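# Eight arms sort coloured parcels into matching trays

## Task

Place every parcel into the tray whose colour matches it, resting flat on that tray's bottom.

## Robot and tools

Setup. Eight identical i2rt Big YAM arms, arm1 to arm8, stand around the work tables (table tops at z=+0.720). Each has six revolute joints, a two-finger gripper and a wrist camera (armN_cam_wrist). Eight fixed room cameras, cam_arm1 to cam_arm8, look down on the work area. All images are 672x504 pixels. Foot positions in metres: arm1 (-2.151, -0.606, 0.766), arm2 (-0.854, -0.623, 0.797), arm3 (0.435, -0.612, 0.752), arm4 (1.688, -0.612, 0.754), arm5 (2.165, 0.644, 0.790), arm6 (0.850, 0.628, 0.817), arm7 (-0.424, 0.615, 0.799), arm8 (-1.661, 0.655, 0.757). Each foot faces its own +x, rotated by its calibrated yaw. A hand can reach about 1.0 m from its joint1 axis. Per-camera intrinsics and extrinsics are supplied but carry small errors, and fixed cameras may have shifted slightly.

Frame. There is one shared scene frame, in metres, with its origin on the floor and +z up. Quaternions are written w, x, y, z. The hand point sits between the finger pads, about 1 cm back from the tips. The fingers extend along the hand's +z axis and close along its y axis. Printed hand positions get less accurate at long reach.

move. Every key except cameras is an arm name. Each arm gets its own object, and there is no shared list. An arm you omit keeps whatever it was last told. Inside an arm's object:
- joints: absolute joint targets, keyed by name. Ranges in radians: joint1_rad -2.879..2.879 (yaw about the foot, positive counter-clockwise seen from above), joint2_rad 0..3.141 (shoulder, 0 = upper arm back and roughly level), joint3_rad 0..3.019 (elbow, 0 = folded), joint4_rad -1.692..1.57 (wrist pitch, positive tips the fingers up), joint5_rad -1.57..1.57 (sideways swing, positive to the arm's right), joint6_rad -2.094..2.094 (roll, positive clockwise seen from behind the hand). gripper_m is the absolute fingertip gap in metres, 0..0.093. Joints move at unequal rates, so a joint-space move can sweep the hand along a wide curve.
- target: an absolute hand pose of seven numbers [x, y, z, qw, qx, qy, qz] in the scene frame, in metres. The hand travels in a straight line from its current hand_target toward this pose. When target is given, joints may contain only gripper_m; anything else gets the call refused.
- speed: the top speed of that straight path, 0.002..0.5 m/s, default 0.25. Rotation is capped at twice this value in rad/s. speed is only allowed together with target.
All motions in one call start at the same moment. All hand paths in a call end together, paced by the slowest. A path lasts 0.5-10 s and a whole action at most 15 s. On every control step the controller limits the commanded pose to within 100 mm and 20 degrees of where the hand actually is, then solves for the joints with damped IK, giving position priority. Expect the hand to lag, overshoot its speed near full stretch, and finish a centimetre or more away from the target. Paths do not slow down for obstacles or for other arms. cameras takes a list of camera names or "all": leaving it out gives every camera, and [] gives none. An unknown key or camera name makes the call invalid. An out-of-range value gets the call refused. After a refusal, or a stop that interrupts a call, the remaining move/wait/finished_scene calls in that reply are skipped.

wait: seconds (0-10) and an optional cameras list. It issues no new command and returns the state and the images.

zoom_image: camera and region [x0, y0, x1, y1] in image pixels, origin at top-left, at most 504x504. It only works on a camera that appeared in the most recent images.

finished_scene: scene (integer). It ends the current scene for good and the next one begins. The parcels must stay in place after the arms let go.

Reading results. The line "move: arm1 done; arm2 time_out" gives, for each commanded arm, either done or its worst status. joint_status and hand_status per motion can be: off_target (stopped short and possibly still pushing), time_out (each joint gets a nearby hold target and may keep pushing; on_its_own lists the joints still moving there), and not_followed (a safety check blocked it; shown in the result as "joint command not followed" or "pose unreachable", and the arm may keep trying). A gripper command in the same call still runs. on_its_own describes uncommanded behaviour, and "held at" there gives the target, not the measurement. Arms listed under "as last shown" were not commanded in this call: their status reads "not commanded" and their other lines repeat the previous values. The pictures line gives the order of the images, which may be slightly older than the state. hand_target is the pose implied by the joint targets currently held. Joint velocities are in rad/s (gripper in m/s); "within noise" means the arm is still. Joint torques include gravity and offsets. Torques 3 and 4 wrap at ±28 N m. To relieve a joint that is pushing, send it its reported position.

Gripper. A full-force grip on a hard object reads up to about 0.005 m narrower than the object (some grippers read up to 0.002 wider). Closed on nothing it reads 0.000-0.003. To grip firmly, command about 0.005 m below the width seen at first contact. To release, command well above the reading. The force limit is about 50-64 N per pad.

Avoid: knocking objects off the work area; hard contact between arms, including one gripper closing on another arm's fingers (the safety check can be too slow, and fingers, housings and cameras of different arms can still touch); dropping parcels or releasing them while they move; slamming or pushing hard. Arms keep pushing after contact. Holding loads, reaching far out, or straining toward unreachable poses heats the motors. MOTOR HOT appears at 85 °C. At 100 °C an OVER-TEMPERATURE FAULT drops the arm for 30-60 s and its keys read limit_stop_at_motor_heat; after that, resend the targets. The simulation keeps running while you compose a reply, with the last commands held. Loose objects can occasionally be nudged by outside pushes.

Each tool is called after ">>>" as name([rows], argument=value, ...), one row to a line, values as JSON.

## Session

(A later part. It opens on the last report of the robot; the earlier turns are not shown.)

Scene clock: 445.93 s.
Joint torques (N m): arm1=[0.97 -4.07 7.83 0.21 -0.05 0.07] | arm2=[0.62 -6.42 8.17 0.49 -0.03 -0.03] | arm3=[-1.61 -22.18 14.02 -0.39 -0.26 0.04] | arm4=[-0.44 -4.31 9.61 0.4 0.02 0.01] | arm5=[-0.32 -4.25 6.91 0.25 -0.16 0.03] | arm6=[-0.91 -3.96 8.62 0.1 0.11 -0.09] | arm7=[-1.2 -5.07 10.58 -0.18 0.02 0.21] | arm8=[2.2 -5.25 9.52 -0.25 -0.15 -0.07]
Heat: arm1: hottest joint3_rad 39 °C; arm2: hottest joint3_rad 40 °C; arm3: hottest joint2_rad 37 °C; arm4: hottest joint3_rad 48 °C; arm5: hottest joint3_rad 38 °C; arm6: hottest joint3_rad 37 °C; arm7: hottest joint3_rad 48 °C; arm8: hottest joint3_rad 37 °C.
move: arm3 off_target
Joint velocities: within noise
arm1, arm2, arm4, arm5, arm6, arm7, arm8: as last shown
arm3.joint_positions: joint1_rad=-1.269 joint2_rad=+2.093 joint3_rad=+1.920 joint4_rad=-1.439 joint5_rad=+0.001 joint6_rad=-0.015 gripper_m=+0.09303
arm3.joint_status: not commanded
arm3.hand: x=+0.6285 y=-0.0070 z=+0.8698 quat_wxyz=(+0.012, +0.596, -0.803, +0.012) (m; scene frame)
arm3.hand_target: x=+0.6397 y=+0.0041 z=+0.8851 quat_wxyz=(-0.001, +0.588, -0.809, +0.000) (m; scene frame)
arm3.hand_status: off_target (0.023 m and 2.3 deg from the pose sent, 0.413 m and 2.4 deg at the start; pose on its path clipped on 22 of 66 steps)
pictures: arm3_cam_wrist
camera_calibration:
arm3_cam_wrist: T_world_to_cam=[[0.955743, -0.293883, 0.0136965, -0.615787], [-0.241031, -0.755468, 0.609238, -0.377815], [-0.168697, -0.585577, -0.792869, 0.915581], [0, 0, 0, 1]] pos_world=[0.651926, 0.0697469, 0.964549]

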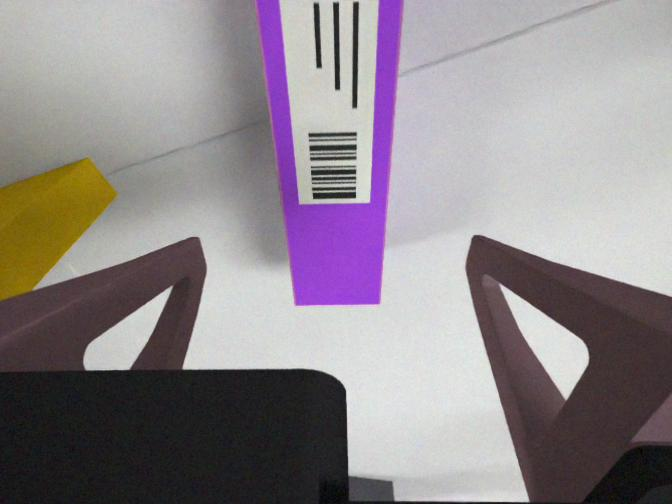

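>>> move(arm3={"target":[0.645,0.026,0.757,0,-0.588,0.809,0],"speed":0.25}, cameras=["arm3_cam_wrist"])

>>> move(arm3={"joints":{"gripper_m":0.05}}, cameras=[])

>>> move(arm3={"target":[0.635,0.0,0.92,0,-0.588,0.809,0],"speed":0.25}, cameras=["cam_arm3","cam_arm7"])

Scene clock: 457.07 s.
Joint torques (N m): arm1=[0.97 -4.01 7.82 0.31 -0.02 0.08] | arm2=[0.62 -6.42 8.17 0.49 -0.03 -0.03] | arm3=[-1.32 -26.34 10 0.54 -0.26 0.07] | arm4=[-0.44 -4.31 9.61 0.4 0.02 0.01] | arm5=[-0.26 -3.78 6.87 0.14 -0.15 0.06] | arm6=[-0.91 -4.01 8.64 0.08 0.1 -0.09] | arm7=[-1.03 -4.95 10.55 -0.18 0.01 0.21] | arm8=[2.14 -5.19 9.46 -0.23 -0.15 -0.06]
Heat: arm1: hottest joint3_rad 39 °C; arm2: hottest joint3_rad 40 °C; arm3: hottest joint2_rad 37 °C; arm4: hottest joint3_rad 47 °C; arm5: hottest joint3_rad 38 °C; arm6: hottest joint3_rad 37 °C; arm7: hottest joint3_rad 48 °C; arm8: hottest joint3_rad 37 °C.
move: arm3 off_target
Joint velocities: within noise
arm1, arm2, arm4, arm5, arm6, arm7, arm8: as last shown
arm3.joint_positions: joint1_rad=-1.269 joint2_rad=+2.270 joint3_rad=+1.883 joint4_rad=-1.235 joint5_rad=+0.001 joint6_rad=-0.015 gripper_m=+0.09303
arm3.joint_status: not commanded
arm3.hand: x=+0.6361 y=+0.0156 z=+0.7432 quat_wxyz=(+0.017, +0.596, -0.803, +0.015) (m; scene frame)
arm3.hand_target: x=+0.6448 y=+0.0256 z=+0.7573 quat_wxyz=(+0.000, +0.588, -0.809, +0.000) (m; scene frame)
arm3.hand_status: off_target (0.019 m and 2.8 deg from the pose sent, 0.119 m and 2.3 deg at the start)
pictures: arm3_cam_wrist
camera_calibration:
arm3_cam_wrist: T_world_to_cam=[[0.955772, -0.293812, 0.0132203, -0.614408], [-0.238937, -0.749485, 0.617399, -0.289286], [-0.171491, -0.593251, -0.786539, 0.826933], [0, 0, 0, 1]] pos_world=[0.659924, 0.0932434, 0.837143]

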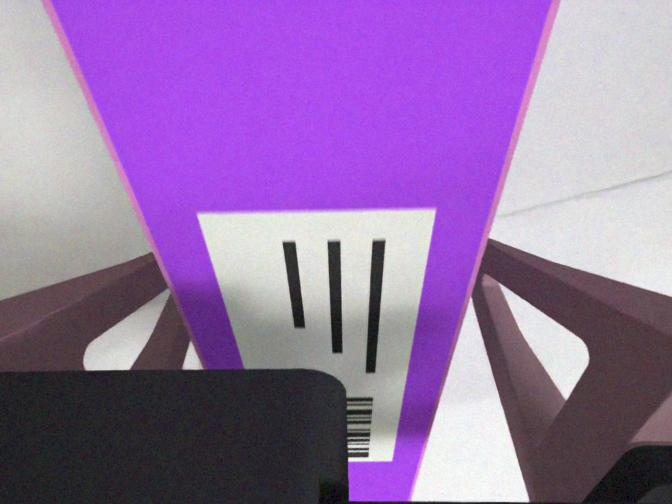

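Scene clock: 457.67 s.
Joint torques (N m): arm1=[0.85 -4.01 7.9 0.25 -0.05 0.07] | arm2=[0.62 -6.42 8.17 0.49 -0.03 -0.03] | arm3=[-1.38 -25.17 10.14 0.53 -0.25 0.08] | arm4=[-0.44 -4.31 9.61 0.4 0.02 0.01] | arm5=[0.03 -4.19 7.05 0.18 -0.16 0.01] | arm6=[-0.91 -3.9 8.61 0.09 0.11 -0.09] | arm7=[-0.97 -4.95 10.59 -0.2 0.01 0.2] | arm8=[2.32 -5.07 9.47 -0.29 -0.16 -0.08]
Heat: arm1: hottest joint3_rad 39 °C; arm2: hottest joint3_rad 40 °C; arm3: hottest joint2_rad 37 °C; arm4: hottest joint3_rad 47 °C; arm5: hottest joint3_rad 38 °C; arm6: hottest joint3_rad 37 °C; arm7: hottest joint3_rad 48 °C; arm8: hottest joint3_rad 37 °C.
move: arm3 off_target
Joint velocities: within noise
arm1, arm4: as last shown
arm2.joint_positions: joint1_rad=-2.050 joint2_rad=+1.006 joint3_rad=+1.123 joint4_rad=-1.647 joint5_rad=+0.002 joint6_rad=+0.433 gripper_m=+0.09292
arm2.joint_status: not commanded
arm2.hand: x=-0.6120 y=-0.5128 z=+1.0832 quat_wxyz=(-0.019, -0.001, -1.000, -0.008) (m; scene frame)
arm2.hand_target: x=-0.6149 y=-0.5125 z=+1.0833 quat_wxyz=(-0.018, +0.000, -1.000, -0.009) (m; scene frame)
arm2.hand_status: not commanded
arm3.joint_positions: joint1_rad=-1.269 joint2_rad=+2.270 joint3_rad=+1.883 joint4_rad=-1.235 joint5_rad=+0.000 joint6_rad=-0.015 gripper_m=+0.05868
arm3.joint_status: gripper_m off_target (ended at +0.05871, target +0.05000)
arm3.hand: x=+0.6361 y=+0.0156 z=+0.7432 quat_wxyz=(+0.017, +0.596, -0.803, +0.014) (m; scene frame)
arm3.hand_target: x=+0.6448 y=+0.0255 z=+0.7573 quat_wxyz=(+0.000, +0.588, -0.809, +0.000) (m; scene frame)
arm3.hand_status: not commanded
arm5.joint_positions: joint1_rad=+1.547 joint2_rad=+1.009 joint3_rad=+1.119 joint4_rad=-1.644 joint5_rad=+0.000 joint6_rad=+0.062 gripper_m=+0.09288
arm5.joint_status: not commanded
arm5.hand: x=+2.0884 y=+0.3870 z=+1.0717 quat_wxyz=(+0.010, +0.818, +0.574, -0.011) (m; scene frame)
arm5.hand_target: x=+2.0909 y=+0.3889 z=+1.0745 quat_wxyz=(+0.011, +0.819, +0.574, -0.013) (m; scene frame)
arm5.hand_status: not commanded
arm6.joint_positions: joint1_rad=-1.271 joint2_rad=+1.012 joint3_rad=+1.117 joint4_rad=-1.646 joint5_rad=-0.002 joint6_rad=-0.008 gripper_m=+0.09289
arm6.joint_status: not commanded
arm6.hand: x=+0.7671 y=+0.3757 z=+1.0991 quat_wxyz=(-0.009, -0.808, -0.589, +0.012) (m; scene frame)
arm6.hand_target: x=+0.7666 y=+0.3783 z=+1.1031 quat_wxyz=(-0.012, -0.809, -0.588, +0.017) (m; scene frame)
arm6.hand_status: not commanded
arm7.joint_positions: joint1_rad=-1.029 joint2_rad=+1.004 joint3_rad=+1.116 joint4_rad=-1.640 joint5_rad=-0.002 joint6_rad=-0.009 gripper_m=+0.09395
arm7.joint_status: not commanded
arm7.hand: x=-0.4496 y=+0.3495 z=+1.0821 quat_wxyz=(-0.014, -0.737, -0.675, +0.015) (m; scene frame)
arm7.hand_target: x=-0.4521 y=+0.3520 z=+1.0845 quat_wxyz=(-0.013, -0.744, -0.668, +0.014) (m; scene frame)
arm7.hand_status: not commanded
arm8.joint_positions: joint1_rad=+0.416 joint2_rad=+1.012 joint3_rad=+1.126 joint4_rad=-1.646 joint5_rad=+0.003 joint6_rad=+0.167 gripper_m=+0.09293
arm8.joint_status: not commanded
arm8.hand: x=-1.7126 y=+0.3930 z=+1.0430 quat_wxyz=(-0.013, -0.821, -0.570, +0.015) (m; scene frame)
arm8.hand_target: x=-1.7102 y=+0.3965 z=+1.0439 quat_wxyz=(-0.015, -0.819, -0.574, +0.015) (m; scene frame)
arm8.hand_status: not commanded
pictures: none
No camera images: "cameras" was empty.

Scene clock: 459.23 s.
Joint torques (N m): arm1=[1.26 -3.96 7.84 0.21 -0.04 0.06] | arm2=[0.62 -6.42 8.17 0.47 -0.03 -0.03] | arm3=[-1.38 -23 14.15 -0.43 -0.25 0.1] | arm4=[-0.5 -4.37 9.61 0.39 0.02 0.01] | arm5=[0.03 -3.96 7.01 0.1 -0.13 0] | arm6=[-0.85 -3.9 8.64 0.08 0.1 -0.09] | arm7=[-1.03 -5.07 10.61 -0.18 0.01 0.22] | arm8=[2.26 -5.25 9.47 -0.23 -0.15 -0.05]
Heat: arm1: hottest joint3_rad 39 °C; arm2: hottest joint3_rad 40 °C; arm3: hottest joint2_rad 37 °C; arm4: hottest joint3_rad 47 °C; arm5: hottest joint3_rad 38 °C; arm6: hottest joint3_rad 37 °C; arm7: hottest joint3_rad 48 °C; arm8: hottest joint3_rad 37 °C.
move: arm3 off_target
Joint velocities: within noise
arm1, arm2, arm4, arm5, arm6, arm7, arm8: as last shown
arm3.joint_positions: joint1_rad=-1.269 joint2_rad=+2.084 joint3_rad=+1.962 joint4_rad=-1.512 joint5_rad=+0.000 joint6_rad=-0.015 gripper_m=+0.05868
arm3.joint_status: not commanded
arm3.hand: x=+0.6267 y=-0.0119 z=+0.8915 quat_wxyz=(+0.022, +0.596, -0.803, +0.018) (m; scene frame)
arm3.hand_target: x=+0.6344 y=-0.0014 z=+0.9200 quat_wxyz=(+0.000, +0.588, -0.809, +0.000) (m; scene frame)
arm3.hand_status: off_target (0.032 m and 3.4 deg from the pose sent, 0.178 m and 2.8 deg at the start; pose on its path clipped on 8 of 47 steps)
pictures: cam_arm3, cam_arm7

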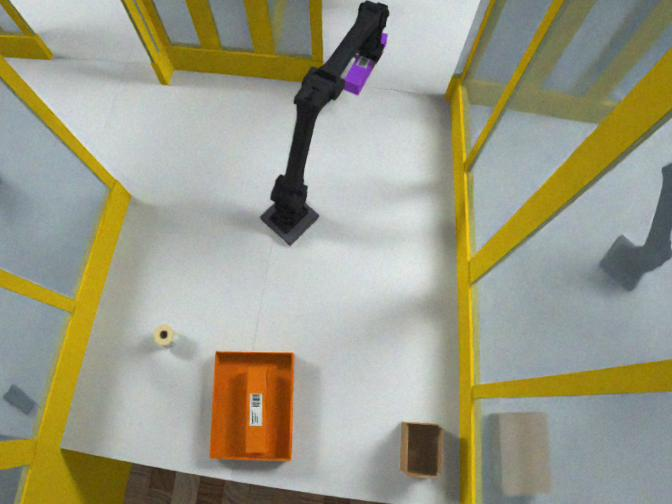

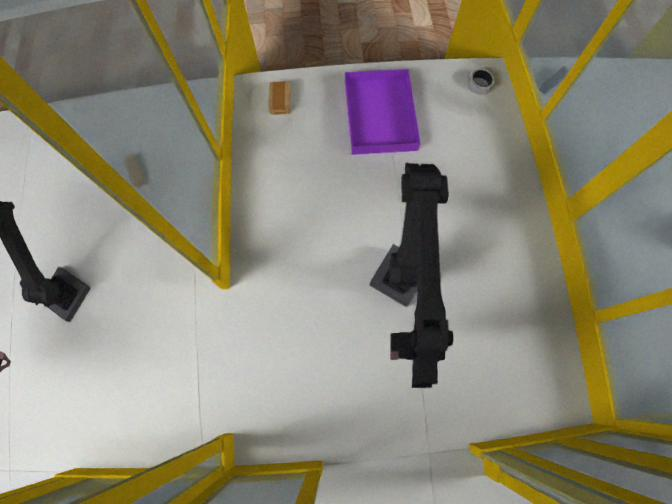

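>>> move(arm3={"joints":{"joint2_rad":1.0,"joint3_rad":1.12,"joint4_rad":-1.65,"joint5_rad":0}}, cameras=[])

>>> move(arm3={"joints":{"joint1_rad":0.244,"joint6_rad":-0.36}}, cameras=[])

>>> move(arm3={"target":[-0.22,-0.325,0.87,0,1,0,0],"speed":0.4}, cameras=["cam_arm2","cam_arm3"])

>>> move(arm3={"target":[-0.22,-0.325,0.775,0,1,0,0],"speed":0.2}, cameras=[])

>>> move(arm3={"target":[-0.22,-0.325,0.757,0,1,0,0],"speed":0.1}, cameras=["cam_arm2"])

Scene clock: 472.90 s.
Joint torques (N m): arm1=[0.79 -4.07 7.92 0.16 -0.04 0.08] | arm2=[0.62 -6.36 8.17 0.49 -0.03 -0.03] | arm3=[-1.26 -7.94 9.4 -0.01 -0.1 0.09] | arm4=[-0.5 -4.31 9.61 0.4 0.02 0.01] | arm5=[0.26 -3.9 6.98 0.14 -0.18 0.07] | arm6=[-0.91 -3.96 8.62 0.08 0.1 -0.09] | arm7=[-1.08 -4.89 10.58 -0.25 0 0.21] | arm8=[2.2 -5.07 9.43 -0.27 -0.17 -0.06]
Heat: arm1: hottest joint3_rad 38 °C; arm2: hottest joint3_rad 40 °C; arm3: hottest joint2_rad 38 °C; arm4: hottest joint3_rad 46 °C; arm5: hottest joint3_rad 38 °C; arm6: hottest joint3_rad 37 °C; arm7: hottest joint3_rad 48 °C; arm8: hottest joint3_rad 37 °C.
move: arm3 done
Joint velocities: within noise
arm1, arm2, arm4, arm5, arm6, arm7, arm8: as last shown
arm3.joint_positions: joint1_rad=-1.269 joint2_rad=+1.020 joint3_rad=+1.118 joint4_rad=-1.644 joint5_rad=+0.000 joint6_rad=-0.015 gripper_m=+0.05868
arm3.joint_status: all done
arm3.hand: x=+0.5156 y=-0.3585 z=+1.0341 quat_wxyz=(-0.014, +0.596, -0.803, -0.008) (m; scene frame)
arm3.hand_target: x=+0.5162 y=-0.3630 z=+1.0397 quat_wxyz=(-0.021, +0.588, -0.808, -0.013) (m; scene frame)
arm3.hand_status: not commanded
pictures: none
No camera images: "cameras" was empty.

Scene clock: 474.80 s.
Joint torques (N m): arm1=[0.73 -4.01 7.8 0.24 -0.03 0.08] | arm2=[0.62 -6.36 8.17 0.49 -0.03 -0.03] | arm3=[0.44 -8.12 9.37 -0.01 -0.09 -0.22] | arm4=[-0.5 -4.31 9.61 0.4 0.02 0.01] | arm5=[-0.44 -3.78 6.93 0.06 -0.12 0.04] | arm6=[-0.97 -3.96 8.64 0.08 0.1 -0.09] | arm7=[-1.14 -4.89 10.55 -0.18 0.02 0.19] | arm8=[2.32 -5.19 9.42 -0.28 -0.15 -0.07]
Heat: arm1: hottest joint3_rad 38 °C; arm2: hottest joint3_rad 40 °C; arm3: hottest joint2_rad 38 °C; arm4: hottest joint3_rad 46 °C; arm5: hottest joint3_rad 38 °C; arm6: hottest joint3_rad 37 °C; arm7: hottest joint3_rad 48 °C; arm8: hottest joint3_rad 37 °C.
move: arm3 done
Joint velocities: within noise
arm1, arm2, arm4, arm5, arm6, arm7, arm8: as last shown
arm3.joint_positions: joint1_rad=+0.229 joint2_rad=+1.020 joint3_rad=+1.118 joint4_rad=-1.644 joint5_rad=+0.000 joint6_rad=-0.344 gripper_m=+0.05864
arm3.joint_status: all done
arm3.hand: x=+0.1855 y=-0.5133 z=+1.0313 quat_wxyz=(-0.007, +1.000, -0.019, -0.009) (m; scene frame)
arm3.hand_target: x=+0.1878 y=-0.5184 z=+1.0370 quat_wxyz=(-0.010, +1.000, -0.003, -0.017) (m; scene frame)
arm3.hand_status: not commanded
pictures: none
No camera images: "cameras" was empty.

Scene clock: 477.63 s.
Joint torques (N m): arm1=[1.44 -4.07 7.83 0.24 -0.02 0.09] | arm2=[0.62 -6.36 8.17 0.49 -0.03 -0.03] | arm3=[-1.9 -25 14.38 -0.36 -0.3 -0.23] | arm4=[-0.5 -4.37 9.61 0.4 0.02 0.01] | arm5=[0.09 -3.9 6.91 0.16 -0.14 0.01] | arm6=[-0.91 -3.96 8.62 0.08 0.11 -0.09] | arm7=[-1.03 -4.95 10.56 -0.17 0.01 0.19] | arm8=[2.2 -5.01 9.5 -0.21 -0.15 -0.06]
Heat: arm1: hottest joint3_rad 38 °C; arm2: hottest joint3_rad 40 °C; arm3: hottest joint2_rad 37 °C; arm4: hottest joint3_rad 46 °C; arm5: hottest joint3_rad 38 °C; arm6: hottest joint3_rad 37 °C; arm7: hottest joint3_rad 48 °C; arm8: hottest joint3_rad 37 °C.
move: arm3 off_target
Joint velocities: within noise
arm1.joint_positions: joint1_rad=-1.535 joint2_rad=+1.004 joint3_rad=+1.132 joint4_rad=-1.644 joint5_rad=+0.003 joint6_rad=-0.045 gripper_m=+0.09289
arm1.joint_status: not commanded
arm1.hand: x=-2.2546 y=-0.8511 z=+1.0579 quat_wxyz=(-0.019, -0.817, -0.576, +0.026) (m; scene frame)
arm1.hand_target: x=-2.2535 y=-0.8465 z=+1.0540 quat_wxyz=(-0.016, -0.821, -0.571, +0.019) (m; scene frame)
arm1.hand_status: not commanded
arm2, arm5, arm6, arm7, arm8: as last shown
arm3.joint_positions: joint1_rad=+0.210 joint2_rad=+2.316 joint3_rad=+2.284 joint4_rad=-1.572 joint5_rad=-0.003 joint6_rad=-0.399 gripper_m=+0.05864
arm3.joint_status: not commanded
arm3.hand: x=-0.2119 y=-0.3388 z=+0.8541 quat_wxyz=(+0.005, +1.000, -0.001, +0.018) (m; scene frame)
arm3.hand_target: x=-0.2189 y=-0.3254 z=+0.8703 quat_wxyz=(-0.001, +1.000, +0.000, -0.001) (m; scene frame)
arm3.hand_status: off_target (0.023 m and 2.1 deg from the pose sent, 0.475 m and 2.5 deg at the start; pose on its path clipped on 24 of 85 steps)
arm4.joint_positions: joint1_rad=-1.920 joint2_rad=+1.008 joint3_rad=+1.128 joint4_rad=-1.652 joint5_rad=-0.002 joint6_rad=-0.015 gripper_m=+0.09291
arm4.joint_status: not commanded
arm4.hand: x=+1.8420 y=-0.8279 z=+1.0411 quat_wxyz=(-0.015, -0.458, -0.889, +0.015) (m; scene frame)
arm4.hand_target: x=+1.8394 y=-0.8267 z=+1.0400 quat_wxyz=(-0.015, -0.458, -0.888, +0.017) (m; scene frame)
arm4.hand_status: not commanded
pictures: cam_arm2, cam_arm3

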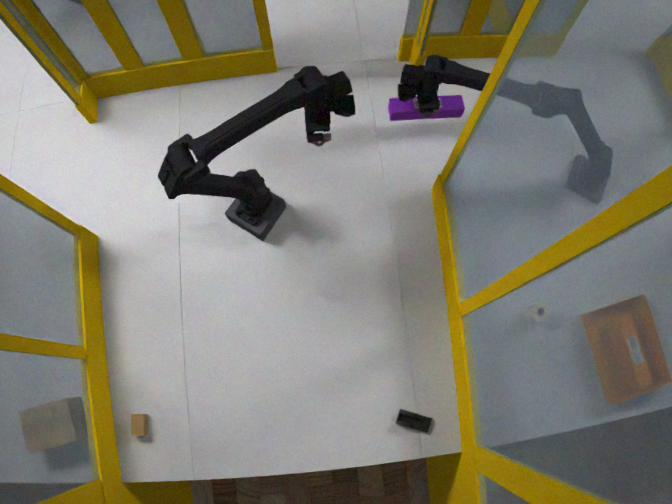

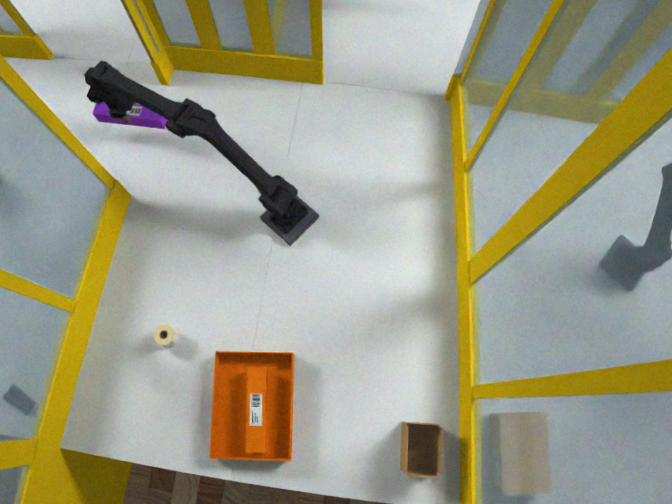

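Scene clock: 478.83 s.
Joint torques (N m): arm1=[0.91 -4.13 7.82 0.13 -0.03 0.08] | arm2=[0.62 -6.42 8.17 0.49 -0.03 -0.03] | arm3=[-1.9 -26.64 9.61 0.54 -0.29 -0.22] | arm4=[-0.5 -4.31 9.61 0.4 0.02 0.01] | arm5=[-0.21 -4.37 7.02 0.12 -0.16 0.03] | arm6=[-0.85 -3.9 8.61 0.08 0.1 -0.09] | arm7=[-1.03 -5.01 10.58 -0.2 0 0.2] | arm8=[2.2 -5.3 9.43 -0.24 -0.16 -0.08]
Heat: arm1: hottest joint3_rad 38 °C; arm2: hottest joint3_rad 40 °C; arm3: hottest joint2_rad 38 °C; arm4: hottest joint3_rad 46 °C; arm5: hottest joint3_rad 38 °C; arm6: hottest joint3_rad 37 °C; arm7: hottest joint3_rad 48 °C; arm8: hottest joint3_rad 37 °C.
move: arm3 off_target
Joint velocities: within noise
arm1, arm2, arm4, arm5, arm6, arm7, arm8: as last shown
arm3.joint_positions: joint1_rad=+0.210 joint2_rad=+2.374 joint3_rad=+2.159 joint4_rad=-1.383 joint5_rad=-0.003 joint6_rad=-0.399 gripper_m=+0.05864
arm3.joint_status: not commanded
arm3.hand: x=-0.2167 y=-0.3361 z=+0.7666 quat_wxyz=(+0.004, +1.000, -0.001, +0.015) (m; scene frame)
arm3.hand_target: x=-0.2198 y=-0.3251 z=+0.7751 quat_wxyz=(+0.000, +1.000, +0.000, +0.000) (m; scene frame)
arm3.hand_status: off_target (0.014 m and 1.8 deg from the pose sent, 0.080 m and 2.1 deg at the start)
pictures: none
No camera images: "cameras" was empty.

Scene clock: 479.80 s.
Joint torques (N m): arm1=[1.2 -3.96 7.88 0.13 -0.03 0.09] | arm2=[0.62 -6.36 8.17 0.47 -0.03 -0.03] | arm3=[-1.79 -25.41 9.1 0.49 -0.3 -0.21] | arm4=[-0.5 -4.31 9.61 0.4 0.02 0.01] | arm5=[-0.44 -3.9 6.94 0.09 -0.2 0.02] | arm6=[-0.91 -3.96 8.62 0.08 0.11 -0.09] | arm7=[-1.26 -5.07 10.59 -0.21 0.02 0.21] | arm8=[2.49 -5.19 9.46 -0.24 -0.15 -0.07]
Heat: arm1: hottest joint3_rad 38 °C; arm2: hottest joint3_rad 40 °C; arm3: hottest joint2_rad 38 °C; arm4: hottest joint3_rad 46 °C; arm5: hottest joint3_rad 38 °C; arm6: hottest joint3_rad 37 °C; arm7: hottest joint3_rad 48 °C; arm8: hottest joint3_rad 37 °C.
move: arm3 done
Joint velocities: within noise
arm1, arm2, arm4, arm5, arm6, arm7, arm8: as last shown
arm3.joint_positions: joint1_rad=+0.210 joint2_rad=+2.374 joint3_rad=+2.144 joint4_rad=-1.347 joint5_rad=-0.003 joint6_rad=-0.399 gripper_m=+0.05864
arm3.joint_status: not commanded
arm3.hand: x=-0.2203 y=-0.3345 z=+0.7611 quat_wxyz=(+0.000, +1.000, -0.001, +0.005) (m; scene frame)
arm3.hand_target: x=-0.2198 y=-0.3251 z=+0.7570 quat_wxyz=(+0.000, +1.000, +0.000, +0.000) (m; scene frame)
arm3.hand_status: done (0.010 m and 0.6 deg from the pose sent, 0.015 m and 1.8 deg at the start)
pictures: cam_arm2

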